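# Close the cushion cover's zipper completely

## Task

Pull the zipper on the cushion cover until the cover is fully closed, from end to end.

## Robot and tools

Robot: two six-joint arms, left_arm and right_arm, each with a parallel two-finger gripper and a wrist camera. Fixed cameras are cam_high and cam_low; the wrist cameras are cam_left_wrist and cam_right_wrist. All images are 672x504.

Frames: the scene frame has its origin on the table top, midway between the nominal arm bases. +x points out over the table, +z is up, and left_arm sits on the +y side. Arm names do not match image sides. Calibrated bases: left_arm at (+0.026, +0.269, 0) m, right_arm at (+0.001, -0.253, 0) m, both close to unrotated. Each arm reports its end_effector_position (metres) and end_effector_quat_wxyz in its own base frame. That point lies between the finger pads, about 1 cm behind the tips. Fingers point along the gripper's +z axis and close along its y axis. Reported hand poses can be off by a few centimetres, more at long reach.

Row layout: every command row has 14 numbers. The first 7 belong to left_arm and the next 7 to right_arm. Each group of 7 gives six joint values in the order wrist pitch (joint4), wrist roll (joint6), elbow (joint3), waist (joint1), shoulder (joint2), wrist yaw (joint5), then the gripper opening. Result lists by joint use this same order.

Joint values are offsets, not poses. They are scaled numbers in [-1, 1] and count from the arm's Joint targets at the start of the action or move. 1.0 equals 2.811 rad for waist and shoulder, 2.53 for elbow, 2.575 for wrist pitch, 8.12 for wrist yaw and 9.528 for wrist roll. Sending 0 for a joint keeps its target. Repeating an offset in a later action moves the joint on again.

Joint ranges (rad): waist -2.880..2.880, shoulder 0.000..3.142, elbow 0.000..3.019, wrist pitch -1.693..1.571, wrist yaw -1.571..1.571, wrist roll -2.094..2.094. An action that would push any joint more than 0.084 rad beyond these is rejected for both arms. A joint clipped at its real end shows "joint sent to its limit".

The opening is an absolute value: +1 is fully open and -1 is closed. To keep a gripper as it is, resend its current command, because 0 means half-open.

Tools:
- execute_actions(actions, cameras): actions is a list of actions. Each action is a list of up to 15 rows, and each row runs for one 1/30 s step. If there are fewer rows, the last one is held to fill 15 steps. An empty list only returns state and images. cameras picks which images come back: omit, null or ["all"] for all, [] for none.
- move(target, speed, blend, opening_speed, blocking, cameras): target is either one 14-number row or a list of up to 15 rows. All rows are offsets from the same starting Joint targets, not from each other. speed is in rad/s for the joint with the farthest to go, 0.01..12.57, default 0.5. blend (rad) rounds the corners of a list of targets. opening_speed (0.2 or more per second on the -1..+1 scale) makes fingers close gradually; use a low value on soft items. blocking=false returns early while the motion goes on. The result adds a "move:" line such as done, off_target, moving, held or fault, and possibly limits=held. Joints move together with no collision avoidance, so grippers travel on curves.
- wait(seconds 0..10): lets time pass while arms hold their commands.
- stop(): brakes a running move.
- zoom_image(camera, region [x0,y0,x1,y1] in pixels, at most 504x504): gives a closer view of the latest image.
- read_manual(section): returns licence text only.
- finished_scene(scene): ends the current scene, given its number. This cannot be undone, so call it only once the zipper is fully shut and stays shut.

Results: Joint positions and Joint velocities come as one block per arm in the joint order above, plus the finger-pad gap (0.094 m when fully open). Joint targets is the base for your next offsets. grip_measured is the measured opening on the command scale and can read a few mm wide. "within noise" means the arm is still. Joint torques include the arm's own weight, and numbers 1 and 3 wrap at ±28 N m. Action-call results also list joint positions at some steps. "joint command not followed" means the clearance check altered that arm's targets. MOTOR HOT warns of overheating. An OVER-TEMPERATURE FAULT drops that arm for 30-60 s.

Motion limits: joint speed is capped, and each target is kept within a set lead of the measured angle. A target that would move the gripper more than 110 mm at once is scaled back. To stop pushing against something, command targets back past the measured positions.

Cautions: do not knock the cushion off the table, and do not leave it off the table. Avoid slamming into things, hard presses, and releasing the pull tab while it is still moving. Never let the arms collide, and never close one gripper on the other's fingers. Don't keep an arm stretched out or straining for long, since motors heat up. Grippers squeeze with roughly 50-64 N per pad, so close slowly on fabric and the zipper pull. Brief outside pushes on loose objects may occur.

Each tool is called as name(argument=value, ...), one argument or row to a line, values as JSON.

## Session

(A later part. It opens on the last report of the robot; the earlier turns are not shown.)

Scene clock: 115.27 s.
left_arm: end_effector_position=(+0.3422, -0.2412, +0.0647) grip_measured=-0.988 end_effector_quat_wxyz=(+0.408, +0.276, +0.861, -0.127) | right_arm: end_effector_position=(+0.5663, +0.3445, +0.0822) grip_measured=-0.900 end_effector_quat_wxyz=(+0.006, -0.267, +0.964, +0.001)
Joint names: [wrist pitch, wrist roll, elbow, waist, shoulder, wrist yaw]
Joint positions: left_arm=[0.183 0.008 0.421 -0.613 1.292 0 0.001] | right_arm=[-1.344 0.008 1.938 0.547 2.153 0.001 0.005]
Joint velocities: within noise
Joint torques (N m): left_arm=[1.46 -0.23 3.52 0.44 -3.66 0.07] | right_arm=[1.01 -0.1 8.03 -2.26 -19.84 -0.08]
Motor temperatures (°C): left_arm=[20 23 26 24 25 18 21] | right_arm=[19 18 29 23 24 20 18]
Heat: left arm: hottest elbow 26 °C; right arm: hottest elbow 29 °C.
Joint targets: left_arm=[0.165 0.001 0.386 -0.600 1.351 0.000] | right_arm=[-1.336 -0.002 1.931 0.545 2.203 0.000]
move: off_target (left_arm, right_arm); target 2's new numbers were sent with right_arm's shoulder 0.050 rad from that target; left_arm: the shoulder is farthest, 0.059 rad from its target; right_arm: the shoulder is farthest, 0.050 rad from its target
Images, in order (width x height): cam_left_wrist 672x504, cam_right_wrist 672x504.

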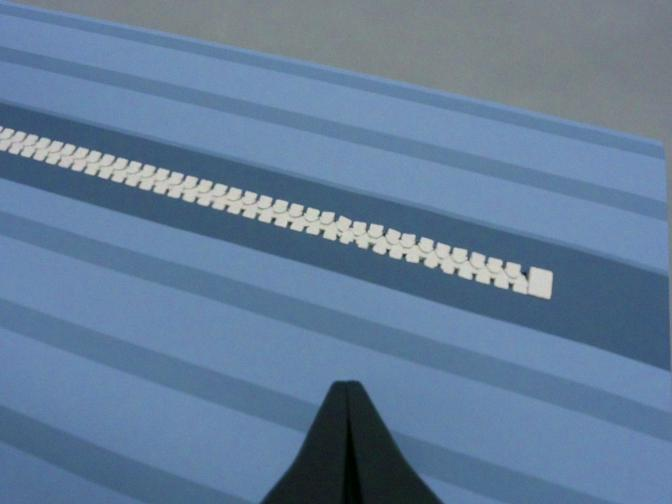

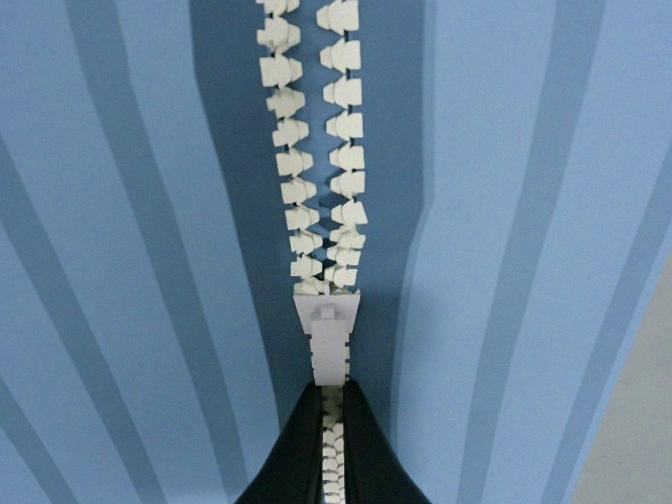

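move(
  target=[
    [0,0,0,0,0,0,-1,0,0.0205,-0.0150,-0.0317,-0.0224,0,-1],
    [0,0,0,0,0,0,-1,0.0140,0.0389,-0.0498,-0.0580,-0.0409,0,-1],
  ],
  speed=0.15,
  blend=0.02,
)

zoom_image(
  camera="cam_high",
  region=[180, 220, 390, 380],
)

Scene clock: 120.60 s.
left_arm: end_effector_position=(+0.3430, -0.2419, +0.0648) grip_measured=-0.988 end_effector_quat_wxyz=(+0.410, +0.276, +0.860, -0.128) | right_arm: end_effector_position=(+0.5824, +0.2524, +0.0812) grip_measured=-0.906 end_effector_quat_wxyz=(-0.003, -0.027, +1.000, +0.002)
Joint names: [wrist pitch, wrist roll, elbow, waist, shoulder, wrist yaw]
Joint positions: left_arm=[0.191 0.008 0.421 -0.613 1.296 0.001 0.001] | right_arm=[-1.31 0.354 1.82 0.408 2.085 -0.005 0.004]
Joint velocities: within noise
Joint torques (N m): left_arm=[1.16 -0.24 3.58 0.79 -3.9 0.05] | right_arm=[1.06 0.13 7.23 -4.19 -22.53 0.17]
Motor temperatures (°C): left_arm=[20 23 26 24 25 18 21] | right_arm=[19 18 29 23 24 20 18]
Heat: left arm: hottest elbow 26 °C; right arm: hottest elbow 29 °C.
Joint targets: left_arm=[0.165 0.001 0.386 -0.600 1.351 0.000] | right_arm=[-1.299 0.368 1.805 0.382 2.088 0.000]
move: off_target (left_arm); left_arm: the shoulder is farthest, 0.055 rad from its target

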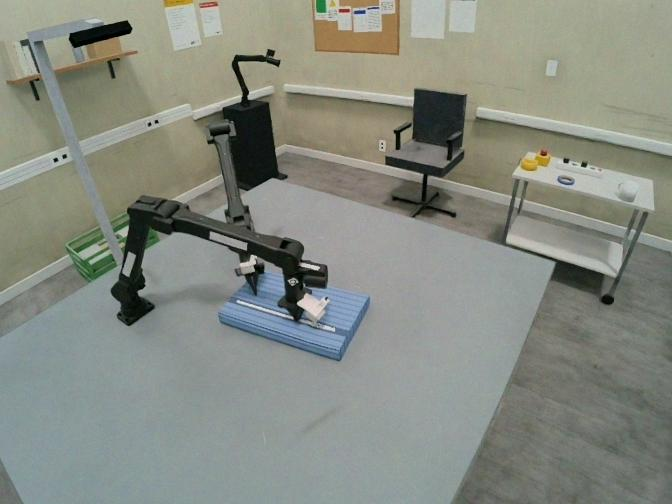

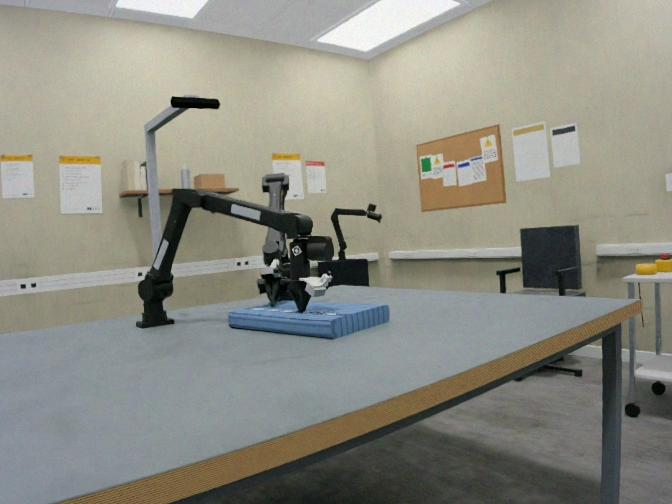

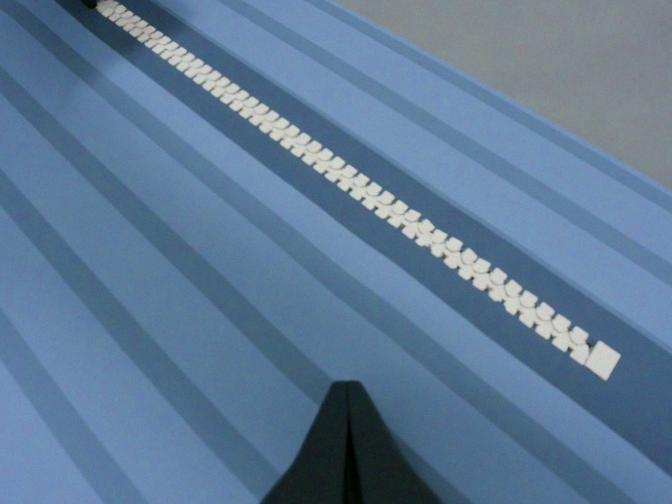

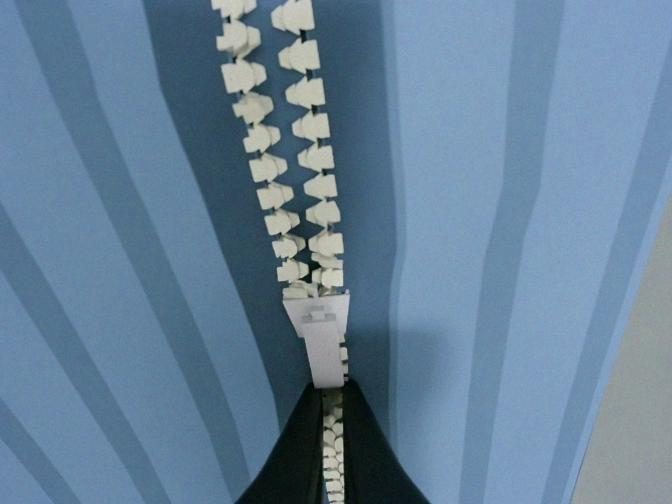

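Scaled by 2.400.

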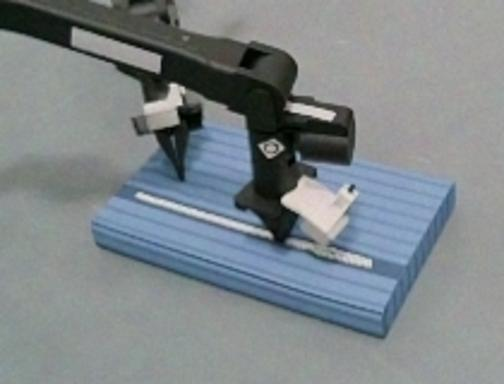

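move(
  target=[
    [0,0,0,0,0,0,-1,0.0132,0.0142,-0.0364,-0.0235,-0.0199,0,-1],
    [0,0,0,0,-0.107,0,-1,0.0132,0.0142,-0.0364,-0.0235,-0.0199,0,-1],
    [-0.5301,0,0.0451,0,-0.2672,0,-1,0.0520,0.0215,-0.1423,0.0146,-0.0811,0,-1],
  ],
  speed=[0.12,0.3,0.5],
)

zoom_image(
  camera="cam_high",
  region=[180, 220, 390, 380],
)

Scene clock: 127.97 s.
left_arm: end_effector_position=(+0.1455, -0.1030, +0.0980) grip_measured=-0.988 end_effector_quat_wxyz=(+0.099, +0.304, +0.947, -0.032) | right_arm: end_effector_position=(+0.5019, +0.2145, +0.0782) grip_measured=-0.906 end_effector_quat_wxyz=(-0.002, +0.080, +0.997, -0.001)
Joint names: [wrist pitch, wrist roll, elbow, waist, shoulder, wrist yaw]
Joint positions: left_arm=[-1.19 0.008 0.44 -0.613 0.612 0.001 0.001] | right_arm=[-1.173 0.564 1.46 0.405 1.862 0 0.004]
Joint velocities: within noise
Joint torques (N m): left_arm=[0.73 -0.23 12.88 0.85 -2.02 0.05] | right_arm=[0.9 0.08 6.79 -0.56 -19.55 -0.01]
Motor temperatures (°C): left_arm=[20 23 26 24 25 18 21] | right_arm=[19 18 28 23 25 20 18]
Heat: left arm: hottest elbow 26 °C; right arm: hottest elbow 28 °C.
Joint targets: left_arm=[-1.200 0.001 0.500 -0.600 0.600 0.000] | right_arm=[-1.166 0.573 1.445 0.423 1.860 0.000]
move: off_target (left_arm); left_arm: the elbow is farthest, 0.060 rad from its target

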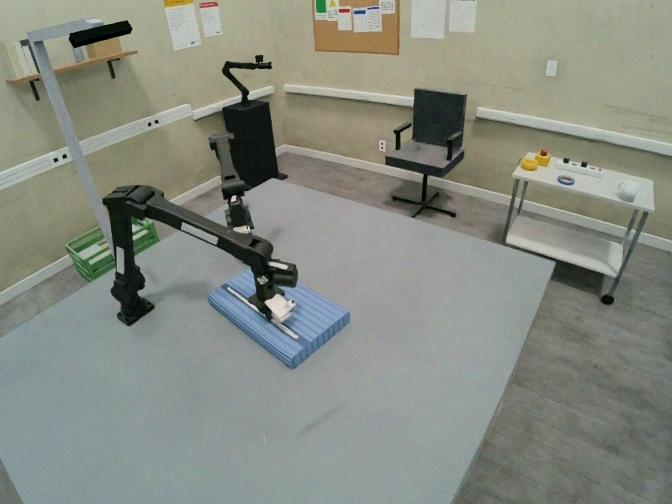

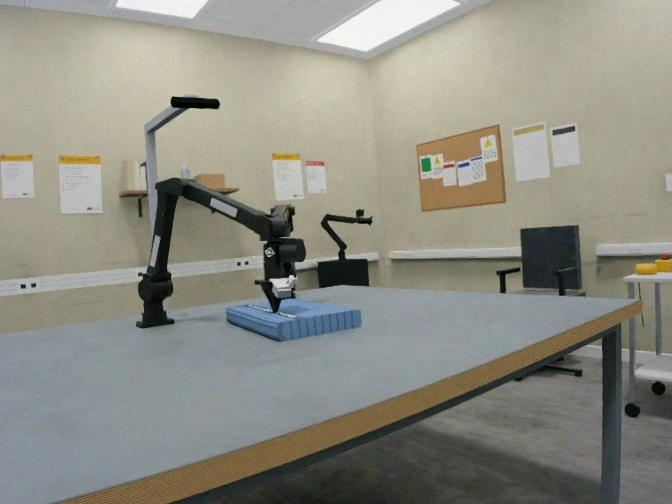

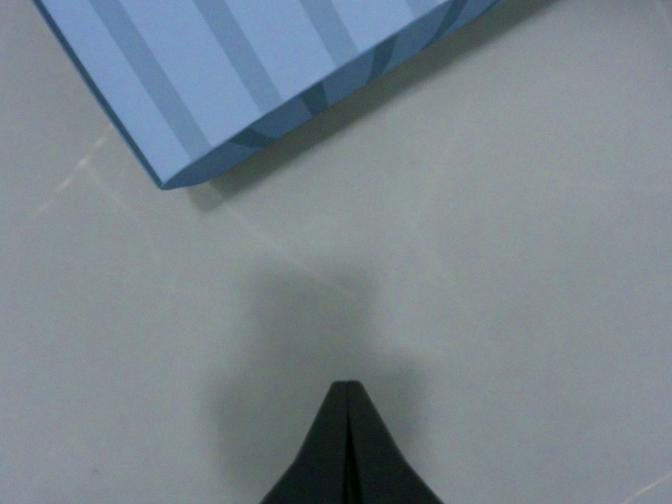

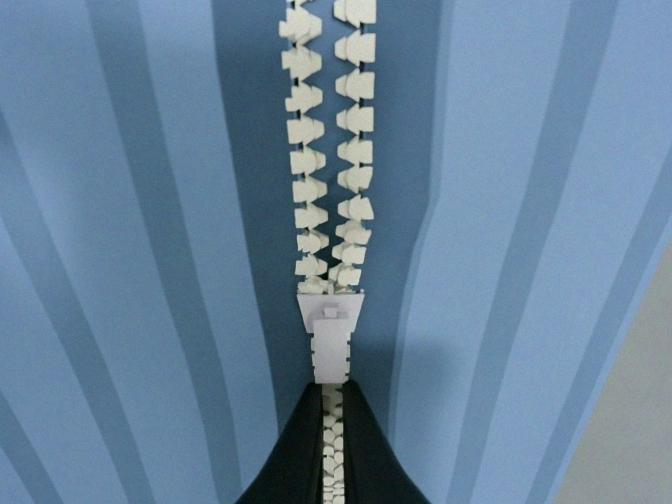

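Scaled by 2.400.

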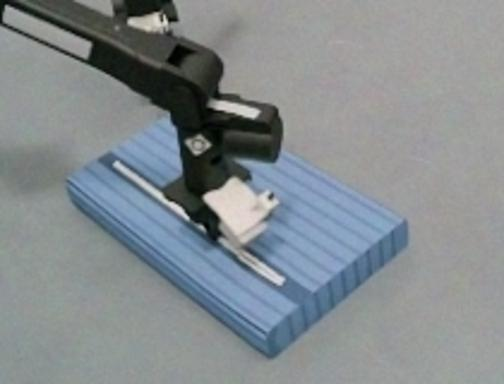

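move(
  target=[0.0272,-0.0733,0.1957,-0.0694,0.2832,0,-0.3,0,0,0,0,0,0,-1],
  speed=0.5,
  cameras=["cam_left_wrist"],
)

Scene clock: 131.30 s.
left_arm: end_effector_position=(+0.2557, -0.2550, +0.1071) grip_measured=-0.303 end_effector_quat_wxyz=(-0.003, +0.049, +0.999, +0.002) | right_arm: end_effector_position=(+0.5019, +0.2145, +0.0783) grip_measured=-0.906 end_effector_quat_wxyz=(-0.002, +0.080, +0.997, -0.001)
Joint names: [wrist pitch, wrist roll, elbow, waist, shoulder, wrist yaw]
Joint positions: left_arm=[-1.139 -0.684 0.942 -0.782 1.381 0.001 0.033] | right_arm=[-1.173 0.564 1.459 0.405 1.862 0 0.004]
Joint velocities: within noise
Joint torques (N m): left_arm=[1.22 -0.28 11.43 -1.32 -10.4 -0.02] | right_arm=[0.9 0.09 6.79 -0.5 -19.31 0]
Motor temperatures (°C): left_arm=[20 23 27 24 25 17 21] | right_arm=[19 18 28 23 25 20 18]
Heat: left arm: hottest elbow 27 °C; right arm: hottest elbow 28 °C.
Joint targets: left_arm=[-1.130 -0.698 0.995 -0.795 1.396 0.000] | right_arm=[-1.166 0.573 1.445 0.423 1.860 0.000]
move: off_target (left_arm); left_arm: the elbow is farthest, 0.053 rad from its target
Images, in order (width x height): cam_left_wrist 672x504.

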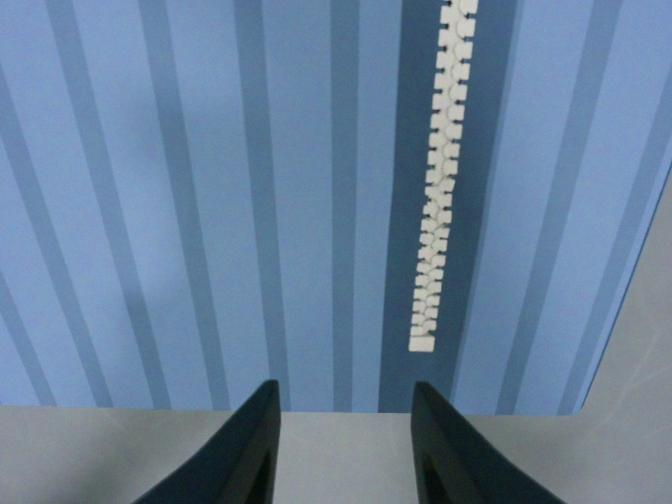

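move(
  target=[
    [0,0,0,0,0,0,-0.5,0,0,0,-0.0064,0,0,-0.4],
    [0.0493,-0.0044,-0.0265,-0.0196,0.0370,0,-0.5,-0.0066,-0.0046,0.0494,-0.0203,0.0299,0,-0.4],
  ],
  speed=[0.2,0.12],
  opening_speed=0.6,
  cameras=["cam_left_wrist","cam_right_wrist"],
)

Scene clock: 136.00 s.
left_arm: end_effector_position=(+0.2592, -0.2883, +0.0726) grip_measured=-0.497 end_effector_quat_wxyz=(+0.007, +0.056, +0.998, -0.007) | right_arm: end_effector_position=(+0.5306, +0.2112, +0.0797) grip_measured=-0.401 end_effector_quat_wxyz=(+0.009, +0.080, +0.997, +0.004)
Joint names: [wrist pitch, wrist roll, elbow, waist, shoulder, wrist yaw]
Joint positions: left_arm=[-1.014 -0.726 0.942 -0.837 1.479 0.001 0.024] | right_arm=[-1.174 0.54 1.53 0.38 1.906 0 0.028]
Joint velocities: within noise
Joint torques (N m): left_arm=[1.31 -0.29 5.75 -1.32 -11.22 -0.04] | right_arm=[0.18 -0.1 11.11 -2.9 -16.91 0.01]
Motor temperatures (°C): left_arm=[20 23 27 24 25 17 21] | right_arm=[19 18 28 23 25 20 18]
Heat: left arm: hottest elbow 27 °C; right arm: hottest elbow 28 °C.
Joint targets: left_arm=[-1.003 -0.739 0.928 -0.850 1.500 0.000] | right_arm=[-1.183 0.530 1.570 0.366 1.944 0.000]
move: off_target (right_arm); right_arm: the elbow is farthest, 0.039 rad from its target
Images, in order (width x height): cam_left_wrist 672x504, cam_right_wrist 672x504.

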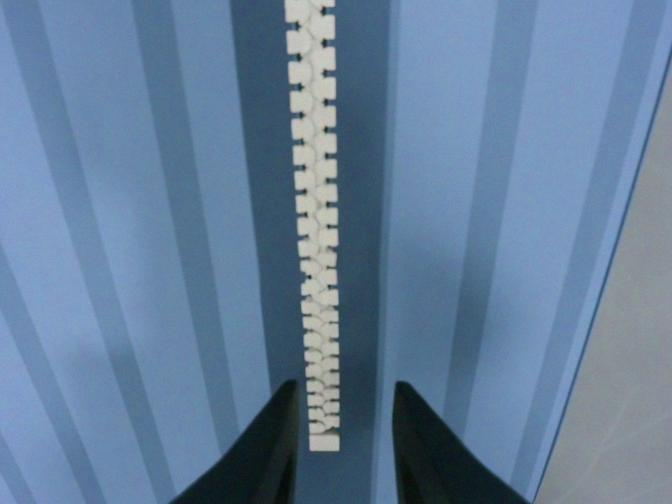

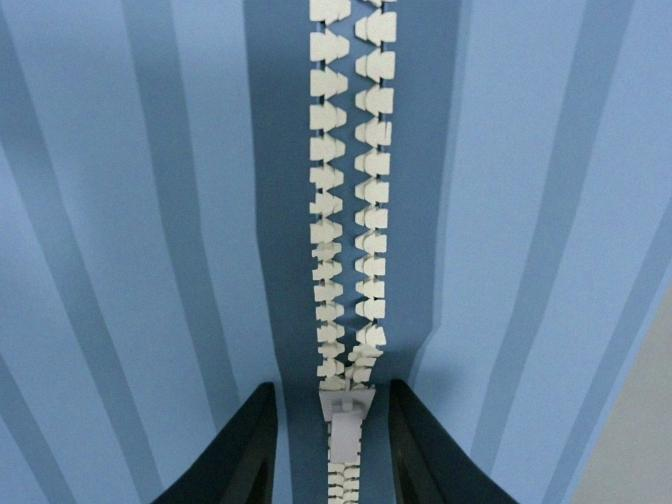

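move(
  target=[
    [0,0.0049,0,0.016,0,0,-0.5,-0.0145,0,0,-0.0024,0.001,0,-0.4],
    [0.0109,0.0049,0,0.016,0.0196,0,-0.5,-0.0145,0,0,-0.0024,0.001,0,-0.4],
    [0.0109,0.0049,0,0.016,0.0196,0,-0.5,-0.0145,0,0,-0.0024,0.001,0,-1],
  ],
  speed=0.1,
  opening_speed=0.5,
  cameras=["cam_left_wrist","cam_right_wrist"],
)

zoom_image(
  camera="cam_right_wrist",
  region=[220, 250, 450, 500],
)

Scene clock: 139.47 s.
left_arm: end_effector_position=(+0.2670, -0.2854, +0.0612) grip_measured=-0.497 end_effector_quat_wxyz=(+0.003, +0.056, +0.998, -0.003) | right_arm: end_effector_position=(+0.5257, +0.2059, +0.0797) grip_measured=-0.830 end_effector_quat_wxyz=(-0.006, +0.083, +0.997, -0.002)
Joint names: [wrist pitch, wrist roll, elbow, waist, shoulder, wrist yaw]
Joint positions: left_arm=[-0.993 -0.705 0.942 -0.817 1.51 0.001 0.024] | right_arm=[-1.209 0.539 1.537 0.374 1.91 -0.001 0.008]
Joint velocities: within noise
Joint torques (N m): left_arm=[1.58 -0.05 5.65 0.67 -9.29 -0.01] | right_arm=[0.03 -0.09 10.61 -3.08 -17.08 0.03]
Motor temperatures (°C): left_arm=[20 22 27 24 25 17 21] | right_arm=[19 18 28 23 25 20 18]
Heat: left arm: hottest elbow 27 °C; right arm: hottest elbow 28 °C.
Joint targets: left_arm=[-0.975 -0.693 0.928 -0.805 1.555 0.000] | right_arm=[-1.220 0.529 1.570 0.359 1.947 0.000]
move: off_target (left_arm, right_arm); target 3's new numbers were sent with right_arm's shoulder 0.037 rad from that target; left_arm: the shoulder is farthest, 0.045 rad from its target; right_arm: the shoulder is farthest, 0.037 rad from its target
Images, in order (width x height): cam_left_wrist 672x504, cam_right_wrist 672x504.

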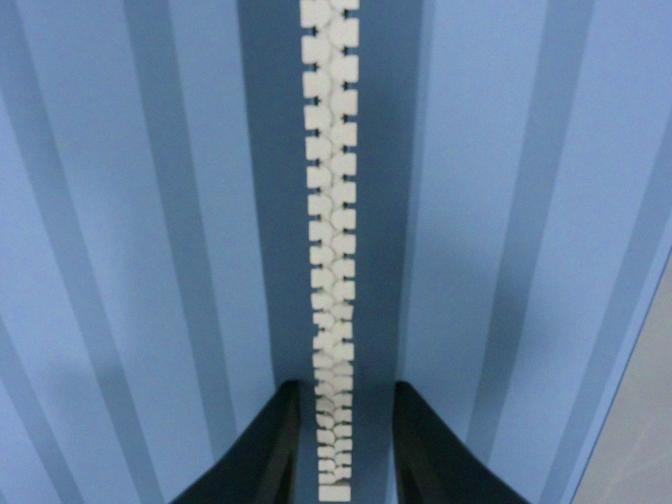

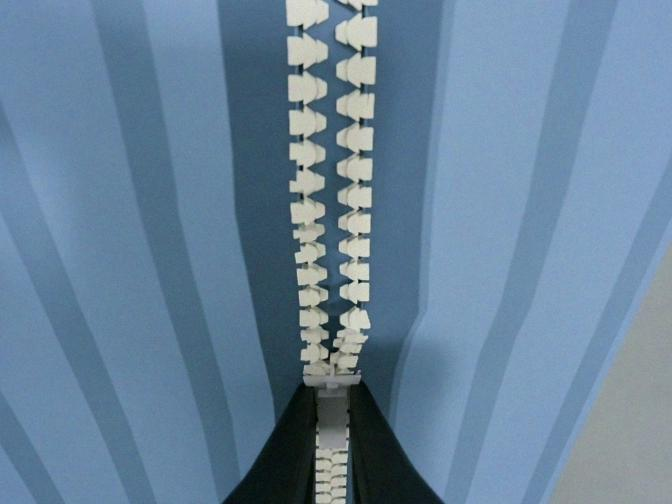

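Scaled by 2.016.

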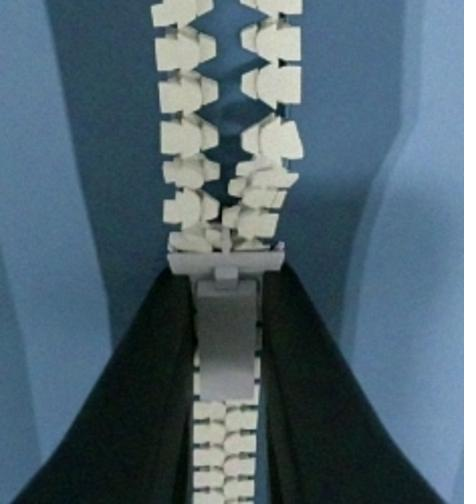

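move(
  target=[
    [0,0,0,0,0,0,-1,0,0,0,0,0,0,-1],
    [-0.0155,0,0,-0.010,0,0,-1,0,-0.0041,0.0609,-0.0164,0.0441,0,-1],
  ],
  speed=0.09,
  opening_speed=0.5,
  cameras=["cam_left_wrist","cam_right_wrist","cam_high"],
)

zoom_image(
  camera="cam_high",
  region=[180, 220, 390, 380],
)

Scene clock: 144.07 s.
left_arm: end_effector_position=(+0.2706, -0.2836, +0.0612) grip_measured=-0.895 end_effector_quat_wxyz=(+0.011, +0.055, +0.998, +0.002) | right_arm: end_effector_position=(+0.5593, +0.2069, +0.0795) grip_measured=-0.852 end_effector_quat_wxyz=(-0.011, +0.075, +0.997, +0.001)
Joint names: [wrist pitch, wrist roll, elbow, waist, shoulder, wrist yaw]
Joint positions: left_arm=[-0.989 -0.705 0.942 -0.816 1.51 -0.019 0.005] | right_arm=[-1.264 0.502 1.668 0.352 1.994 -0.011 0.007]
Joint velocities: within noise
Joint torques (N m): left_arm=[-0.24 -0.05 5.6 -1.79 -9.41 0.86] | right_arm=[2.58 -0.1 12.51 -5.19 -14.8 0.41]
Motor temperatures (°C): left_arm=[20 22 27 24 26 17 21] | right_arm=[19 18 29 23 25 20 18]
Heat: left arm: hottest elbow 27 °C; right arm: hottest elbow 29 °C.
Joint targets: left_arm=[-1.015 -0.693 0.928 -0.833 1.555 0.000] | right_arm=[-1.220 0.491 1.724 0.313 2.071 0.000]
move: off_target (left_arm, right_arm); left_arm: the shoulder is farthest, 0.045 rad from its target; right_arm: the shoulder is farthest, 0.076 rad from its target
Images, in order (width x height): cam_high 672x504, cam_left_wrist 672x504, cam_right_wrist 672x504.

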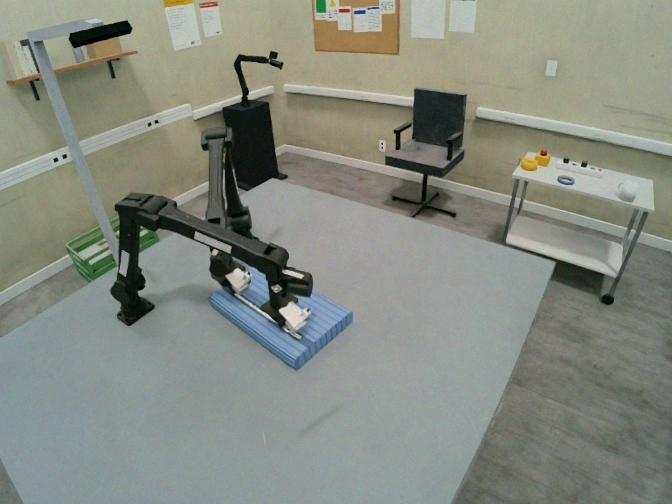

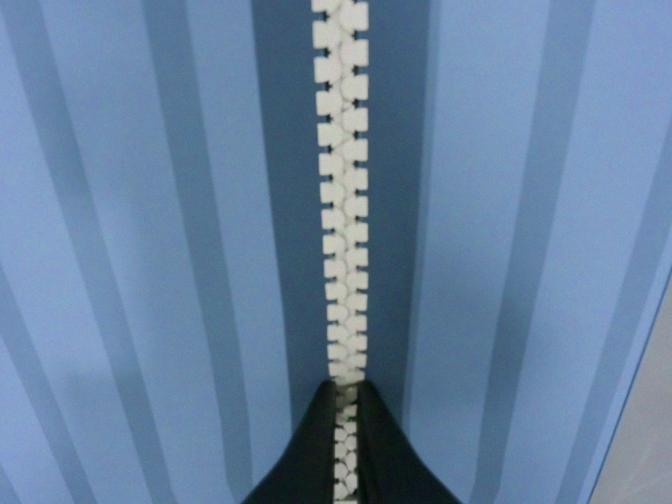

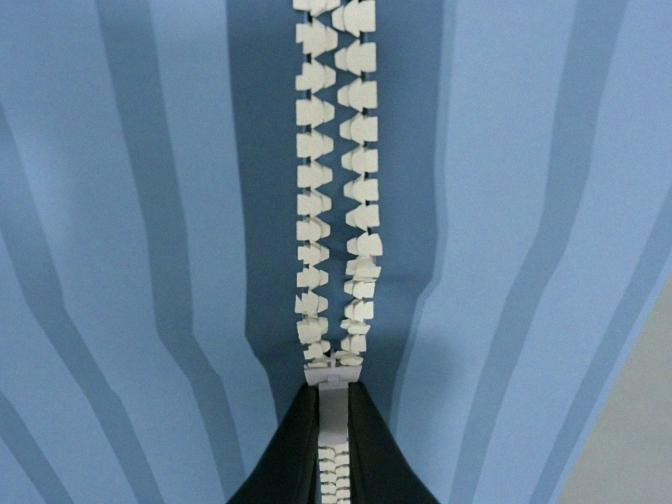

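Scaled by 2.400.

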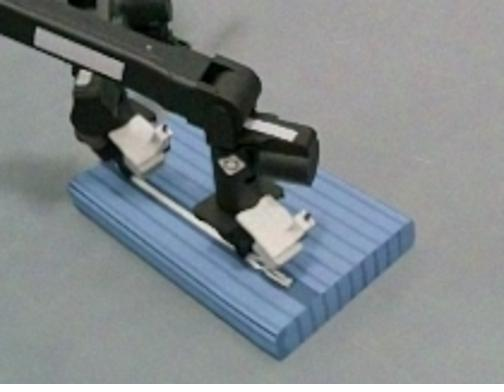

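move(
  target=[-0.004,0,0,-0.003,0,0,-1,-0.0200,-0.0037,0.0688,-0.0164,0.0406,0,-1],
  speed=0.08,
  cameras=["cam_left_wrist","cam_right_wrist","cam_high"],
)

zoom_image(
  camera="cam_high",
  region=[180, 220, 390, 380],
)

Scene clock: 147.27 s.
left_arm: end_effector_position=(+0.2581, -0.2817, +0.0507) grip_measured=-0.988 end_effector_quat_wxyz=(-0.015, +0.062, +0.998, +0.016) | right_arm: end_effector_position=(+0.6325, +0.1876, +0.0820) grip_measured=-0.854 end_effector_quat_wxyz=(+0.023, +0.089, +0.996, +0.013)
Joint names: [wrist pitch, wrist roll, elbow, waist, shoulder, wrist yaw]
Joint positions: left_arm=[-1.016 -0.705 0.939 -0.829 1.537 -0.002 0.001] | right_arm=[-1.277 0.465 1.874 0.287 2.116 -0.008 0.007]
Joint velocities: left_arm=[within noise] | right_arm=[-0.007 -0.022 -0.012 -0.044 -0.005 -0.037 -0.002]
Joint torques (N m): left_arm=[0.29 -0.06 5.68 -1.26 -11.75 0.15] | right_arm=[0.92 -0.09 10.4 -3.66 -17.79 0.28]
Motor temperatures (°C): left_arm=[20 22 27 24 26 18 21] | right_arm=[19 18 29 23 25 20 18]
Heat: left arm: hottest elbow 27 °C; right arm: hottest elbow 29 °C.
Joint targets: left_arm=[-1.025 -0.693 0.928 -0.842 1.555 0.000] | right_arm=[-1.272 0.455 1.898 0.267 2.185 0.000]
move: off_target (right_arm); right_arm: the shoulder is farthest, 0.069 rad from its target
Images, in order (width x height): cam_high 672x504, cam_left_wrist 672x504, cam_right_wrist 672x504.

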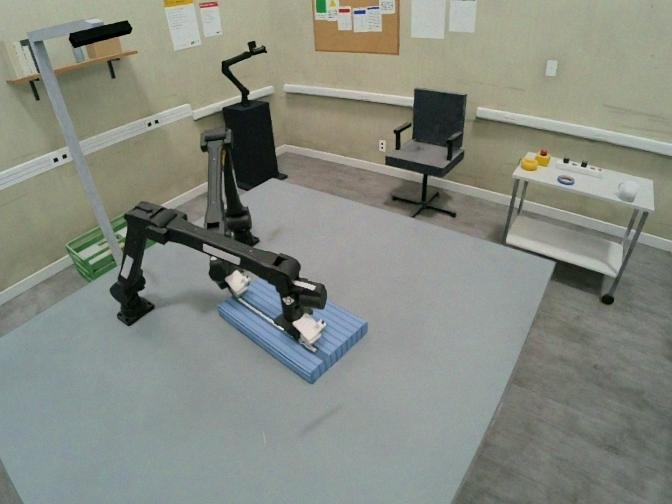

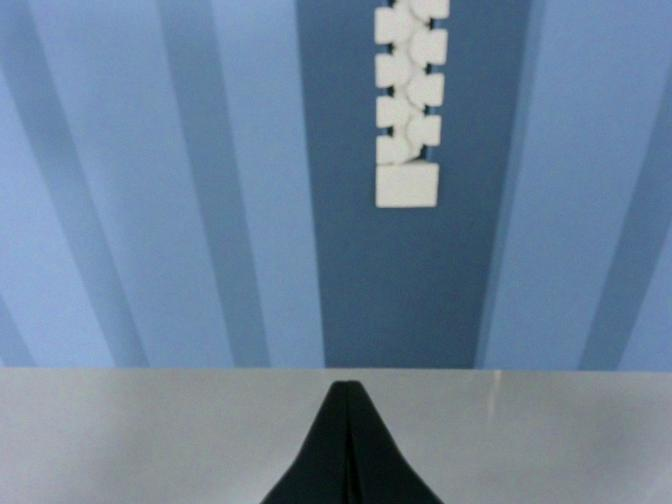

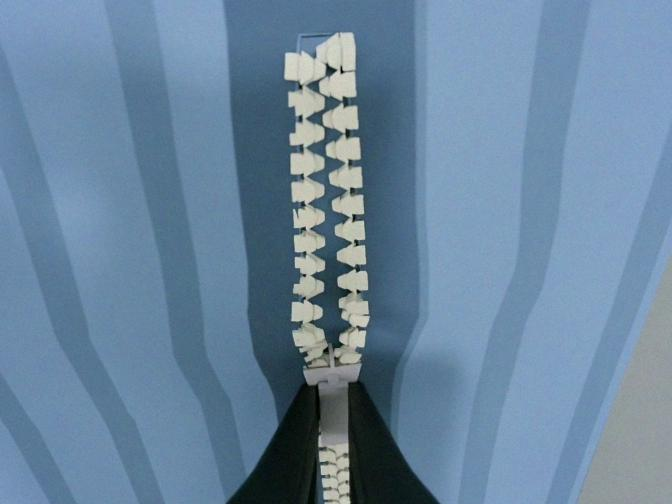

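Scaled by 2.400.

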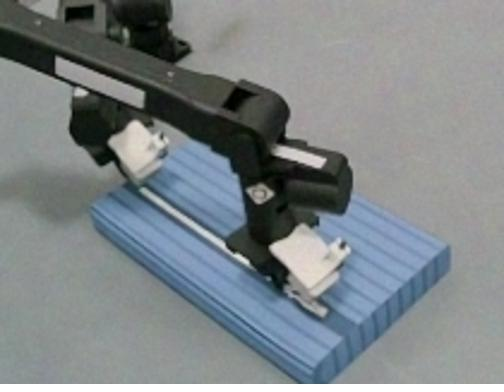

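move(
  target=[
    [0,0,0,0,0,0,-1,0,0,0,0.005,-0.012,0,-0.4],
    [0,0,0,0,-0.0889,0,-0.4,-0.0043,0.0036,-0.0459,0.0199,-0.0480,0,-0.4],
    [0,0,0,0,-0.0889,0,-0.4,-0.0043,0.0036,-0.0459,0.0199,-0.0285,0,-0.4],
    [0,0,0,0,-0.0889,0,-0.4,-0.0043,0.0036,-0.0459,0.0199,-0.0285,0,-1],
  ],
  speed=[0.2,0.25,0.15,0.15],
  opening_speed=0.7,
  cameras=["cam_left_wrist","cam_right_wrist"],
)

Scene clock: 154.63 s.
left_arm: end_effector_position=(+0.2640, -0.2882, +0.1307) grip_measured=-0.403 end_effector_quat_wxyz=(+0.064, +0.062, +0.994, -0.060) | right_arm: end_effector_position=(+0.6031, +0.1925, +0.0820) grip_measured=-0.903 end_effector_quat_wxyz=(+0.008, +0.085, +0.996, +0.005)
Joint names: [wrist pitch, wrist roll, elbow, waist, shoulder, wrist yaw]
Joint positions: left_arm=[-1.016 -0.705 0.939 -0.829 1.318 -0.002 0.028] | right_arm=[-1.277 0.48 1.789 0.309 2.065 -0.002 0.005]
Joint velocities: within noise
Joint torques (N m): left_arm=[0.73 -0.05 6.83 -1.49 -12.1 0.14] | right_arm=[0.36 0.1 7.75 -1.14 -19.31 0.08]
Motor temperatures (°C): left_arm=[20 22 27 24 26 17 21] | right_arm=[19 18 29 23 25 20 18]
Heat: left arm: hottest elbow 27 °C; right arm: hottest elbow 29 °C.
Joint targets: left_arm=[-1.025 -0.693 0.928 -0.842 1.305 0.000] | right_arm=[-1.283 0.490 1.782 0.322 2.105 0.000]
move: off_target (right_arm); target 4's new numbers were sent with right_arm's shoulder 0.040 rad from that target; right_arm: the shoulder is farthest, 0.040 rad from its target
Images, in order (width x height): cam_left_wrist 672x504, cam_right_wrist 672x504.

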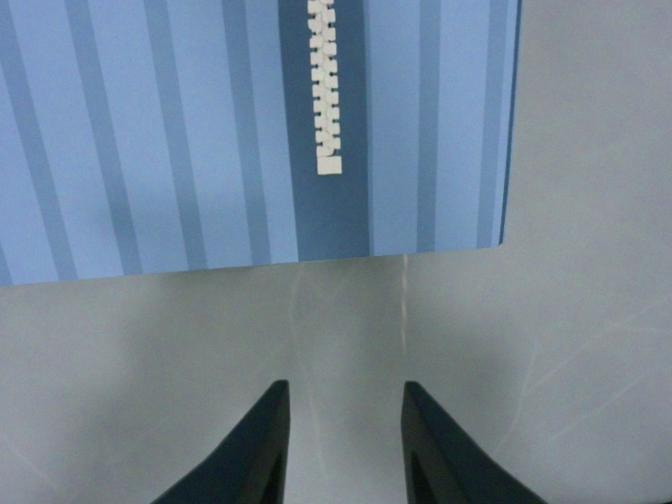

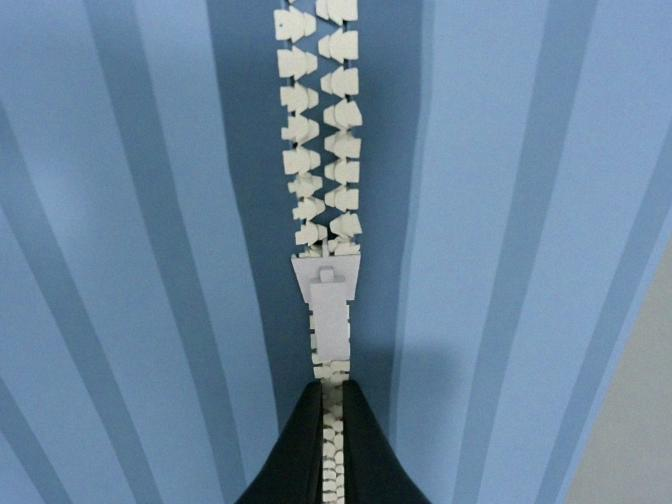

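move(
  target=[0,0,0,0,0,0,-0.4,0.0303,0.005,-0.0870,0.0181,-0.0594,0,-1],
  speed=0.2,
  cameras=["cam_left_wrist","cam_right_wrist"],
)

Scene clock: 156.53 s.
left_arm: end_effector_position=(+0.2640, -0.2882, +0.1307) grip_measured=-0.403 end_effector_quat_wxyz=(+0.064, +0.062, +0.994, -0.060) | right_arm: end_effector_position=(+0.5419, +0.2020, +0.0795) grip_measured=-0.907 end_effector_quat_wxyz=(+0.000, +0.085, +0.996, +0.000)
Joint names: [wrist pitch, wrist roll, elbow, waist, shoulder, wrist yaw]
Joint positions: left_arm=[-1.016 -0.705 0.939 -0.829 1.318 -0.002 0.028] | right_arm=[-1.212 0.527 1.578 0.358 1.937 0 0.004]
Joint velocities: within noise
Joint torques (N m): left_arm=[0.72 -0.03 6.83 -1.26 -12.04 0.13] | right_arm=[0.81 0.08 6.82 -0.73 -20.54 0]
Motor temperatures (°C): left_arm=[20 22 27 24 26 17 21] | right_arm=[19 18 29 23 25 20 18]
Heat: left arm: hottest elbow 27 °C; right arm: hottest elbow 29 °C.
Joint targets: left_arm=[-1.025 -0.693 0.928 -0.842 1.305 0.000] | right_arm=[-1.205 0.537 1.562 0.373 1.938 0.000]
move: done
Images, in order (width x height): cam_left_wrist 672x504, cam_right_wrist 672x504.

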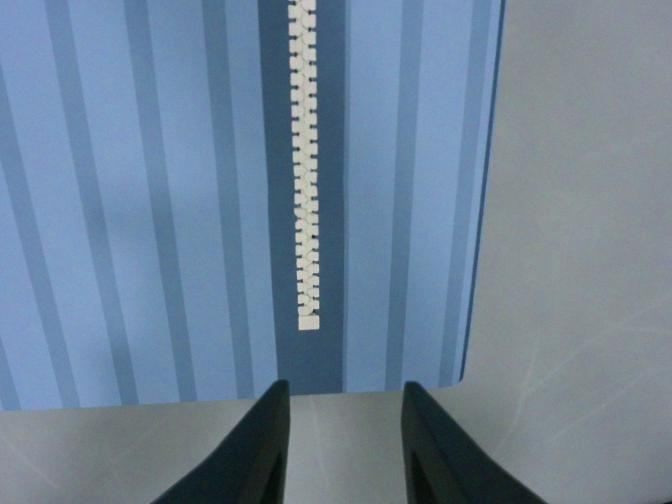

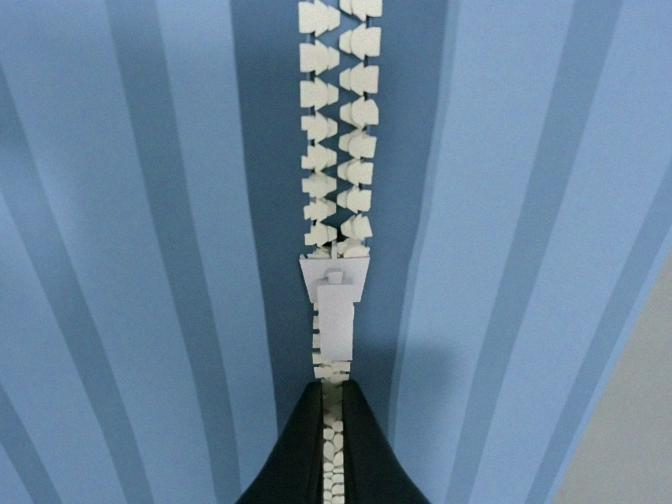

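move(
  target=[0.0039,0.0025,0.0364,0.0185,0.0857,0,-0.4,0,0,0,0,0,0,-1],
  speed=0.15,
  cameras=["cam_left_wrist","cam_right_wrist"],
)

Scene clock: 159.70 s.
left_arm: end_effector_position=(+0.2753, -0.2852, +0.0643) grip_measured=-0.403 end_effector_quat_wxyz=(+0.000, +0.060, +0.998, +0.001) | right_arm: end_effector_position=(+0.5419, +0.2020, +0.0793) grip_measured=-0.907 end_effector_quat_wxyz=(+0.000, +0.085, +0.996, +0.000)
Joint names: [wrist pitch, wrist roll, elbow, waist, shoulder, wrist yaw]
Joint positions: left_arm=[-1.016 -0.682 0.969 -0.803 1.525 -0.002 0.028] | right_arm=[-1.211 0.529 1.577 0.358 1.937 0 0.004]
Joint velocities: within noise
Joint torques (N m): left_arm=[0.83 -0.05 10.82 0.85 -11.34 0.11] | right_arm=[0.92 0.11 6.83 -0.67 -20.66 0]
Motor temperatures (°C): left_arm=[20 22 27 24 26 17 21] | right_arm=[19 18 28 23 25 20 18]
Heat: left arm: hottest elbow 27 °C; right arm: hottest elbow 28 °C.
Joint targets: left_arm=[-1.015 -0.669 1.020 -0.790 1.547 0.000] | right_arm=[-1.204 0.537 1.562 0.373 1.938 0.000]
move: off_target (left_arm); left_arm: the elbow is farthest, 0.051 rad from its target
Images, in order (width x height): cam_left_wrist 672x504, cam_right_wrist 672x504.

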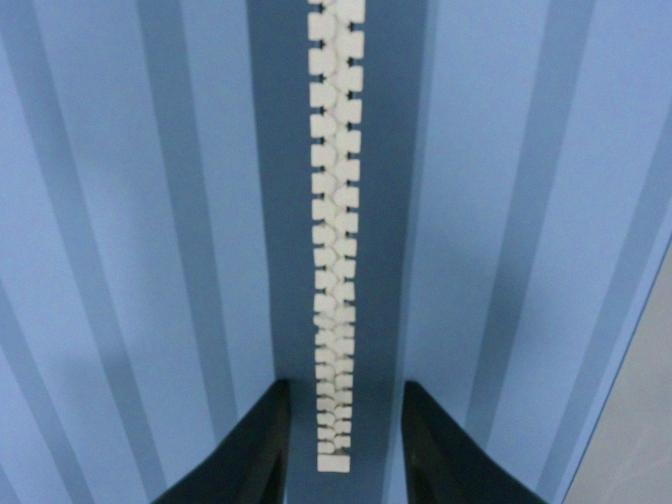

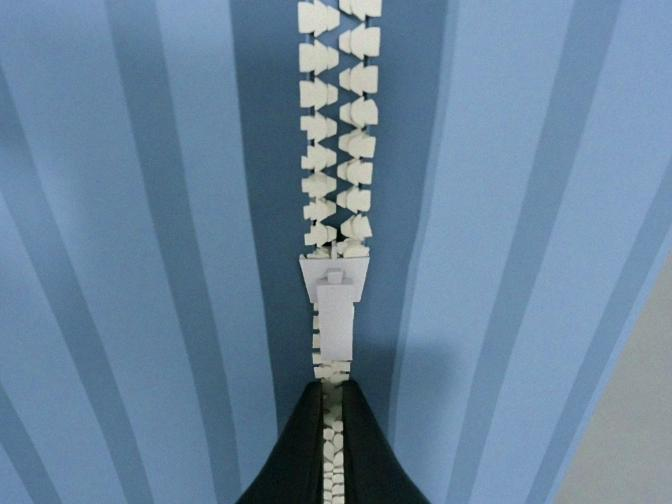

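move(
  target=[
    [0,0,0,0,0,0,-0.4,0,0,0,-0.005,0,0,-0.4],
    [0.0155,0,-0.0356,0,0.0178,0,-0.4,0,0,0,-0.005,0,0,-0.4],
    [0.0155,0,-0.0356,0,0.0178,0,-1,-0.0163,-0.0052,0.0684,-0.0199,0.0409,0,-0.4],
  ],
  speed=[0.15,0.1,0.12],
  opening_speed=0.6,
  cameras=["cam_left_wrist","cam_right_wrist"],
)

Scene clock: 166.27 s.
left_arm: end_effector_position=(+0.2778, -0.2871, +0.0600) grip_measured=-0.951 end_effector_quat_wxyz=(+0.003, +0.060, +0.998, -0.002) | right_arm: end_effector_position=(+0.5787, +0.1993, +0.0812) grip_measured=-0.401 end_effector_quat_wxyz=(+0.008, +0.083, +0.997, +0.004)
Joint names: [wrist pitch, wrist roll, elbow, waist, shoulder, wrist yaw]
Joint positions: left_arm=[-0.996 -0.68 0.966 -0.801 1.534 -0.001 0.002] | right_arm=[-1.24 0.498 1.697 0.332 2.009 0 0.028]
Joint velocities: within noise
Joint torques (N m): left_arm=[1.74 -0.06 4 0.85 -8.35 0.07] | right_arm=[0.28 -0.11 11.3 -3.08 -18.08 0]
Motor temperatures (°C): left_arm=[20 22 27 24 26 17 21] | right_arm=[19 17 28 23 25 20 18]
Heat: left arm: hottest elbow 27 °C; right arm: hottest elbow 28 °C.
Joint targets: left_arm=[-0.975 -0.669 0.930 -0.790 1.596 0.000] | right_arm=[-1.247 0.488 1.735 0.317 2.053 0.000]
move: off_target (left_arm, right_arm); target 3's new numbers were sent with left_arm's shoulder 0.063 rad from that target; left_arm: the shoulder is farthest, 0.063 rad from its target; right_arm: the shoulder is farthest, 0.044 rad from its target
Images, in order (width x height): cam_left_wrist 672x504, cam_right_wrist 672x504.

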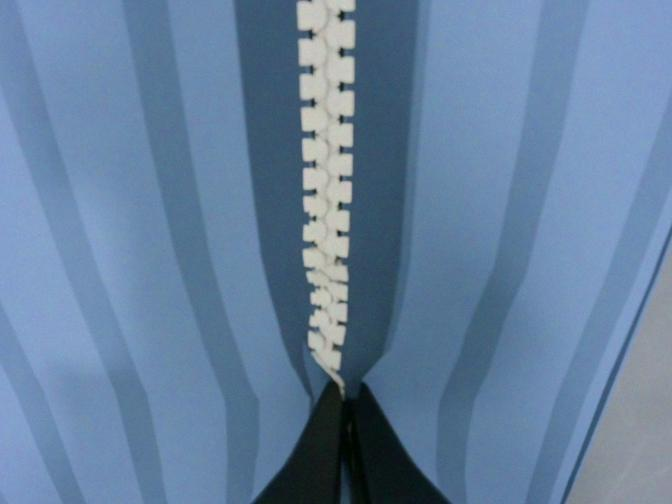

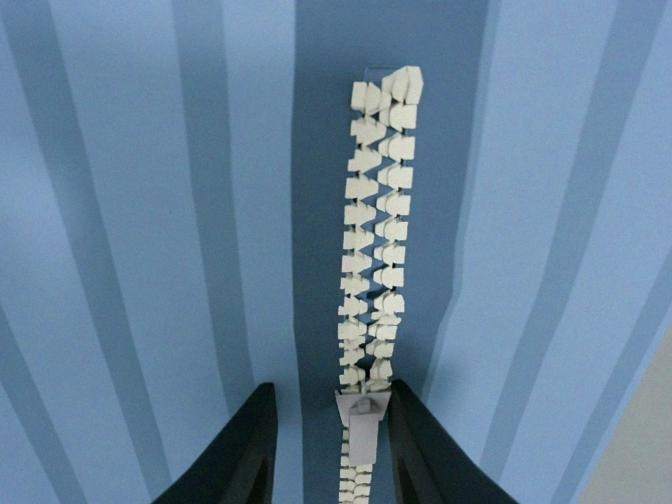

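move(
  target=[
    [0,0,0,0,0,0,-1,-0.016,0,0,-0.0048,0.001,0,-0.4],
    [0,0,0,0,0,0,-1,-0.016,0,0,-0.0048,0.001,0,-1],
  ],
  speed=0.1,
  opening_speed=0.5,
  cameras=["cam_right_wrist"],
)

zoom_image(
  camera="cam_right_wrist",
  region=[220, 250, 450, 500],
)

Scene clock: 169.13 s.
left_arm: end_effector_position=(+0.2778, -0.2871, +0.0600) grip_measured=-0.953 end_effector_quat_wxyz=(+0.003, +0.061, +0.998, -0.002) | right_arm: end_effector_position=(+0.5745, +0.1898, +0.0810) grip_measured=-0.812 end_effector_quat_wxyz=(-0.008, +0.089, +0.996, -0.003)
Joint names: [wrist pitch, wrist roll, elbow, waist, shoulder, wrist yaw]
Joint positions: left_arm=[-0.996 -0.68 0.966 -0.801 1.534 -0.001 0.002] | right_arm=[-1.277 0.497 1.703 0.319 2.014 -0.002 0.009]
Joint velocities: within noise
Joint torques (N m): left_arm=[1.77 -0.06 3.89 0.5 -8.18 0.09] | right_arm=[0.02 -0.09 10.73 -3.49 -18.26 0.07]
Motor temperatures (°C): left_arm=[20 22 27 24 26 17 21] | right_arm=[19 17 28 23 25 20 18]
Heat: left arm: hottest elbow 27 °C; right arm: hottest elbow 28 °C.
Joint targets: left_arm=[-0.975 -0.669 0.930 -0.790 1.596 0.000] | right_arm=[-1.288 0.488 1.735 0.304 2.056 0.000]
move: off_target (left_arm, right_arm); target 2's new numbers were sent with right_arm's shoulder 0.042 rad from that target; left_arm: the shoulder is farthest, 0.062 rad from its target; right_arm: the shoulder is farthest, 0.042 rad from its target
Images, in order (width x height): cam_right_wrist 672x504.

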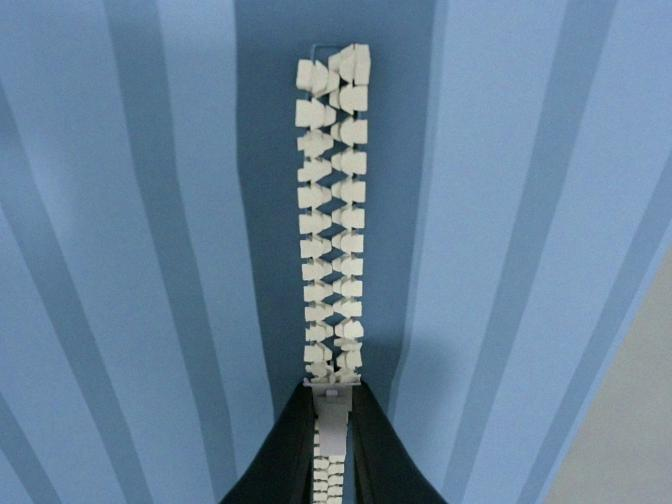

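Scaled by 2.016.

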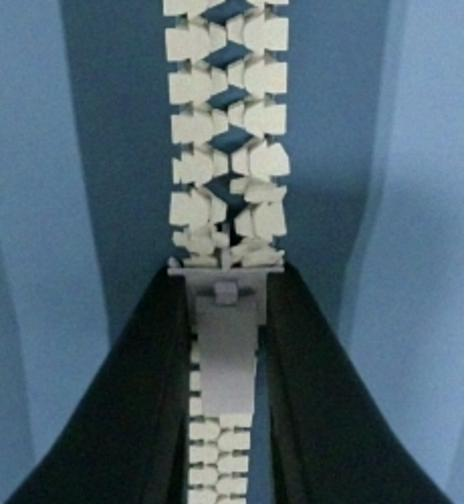

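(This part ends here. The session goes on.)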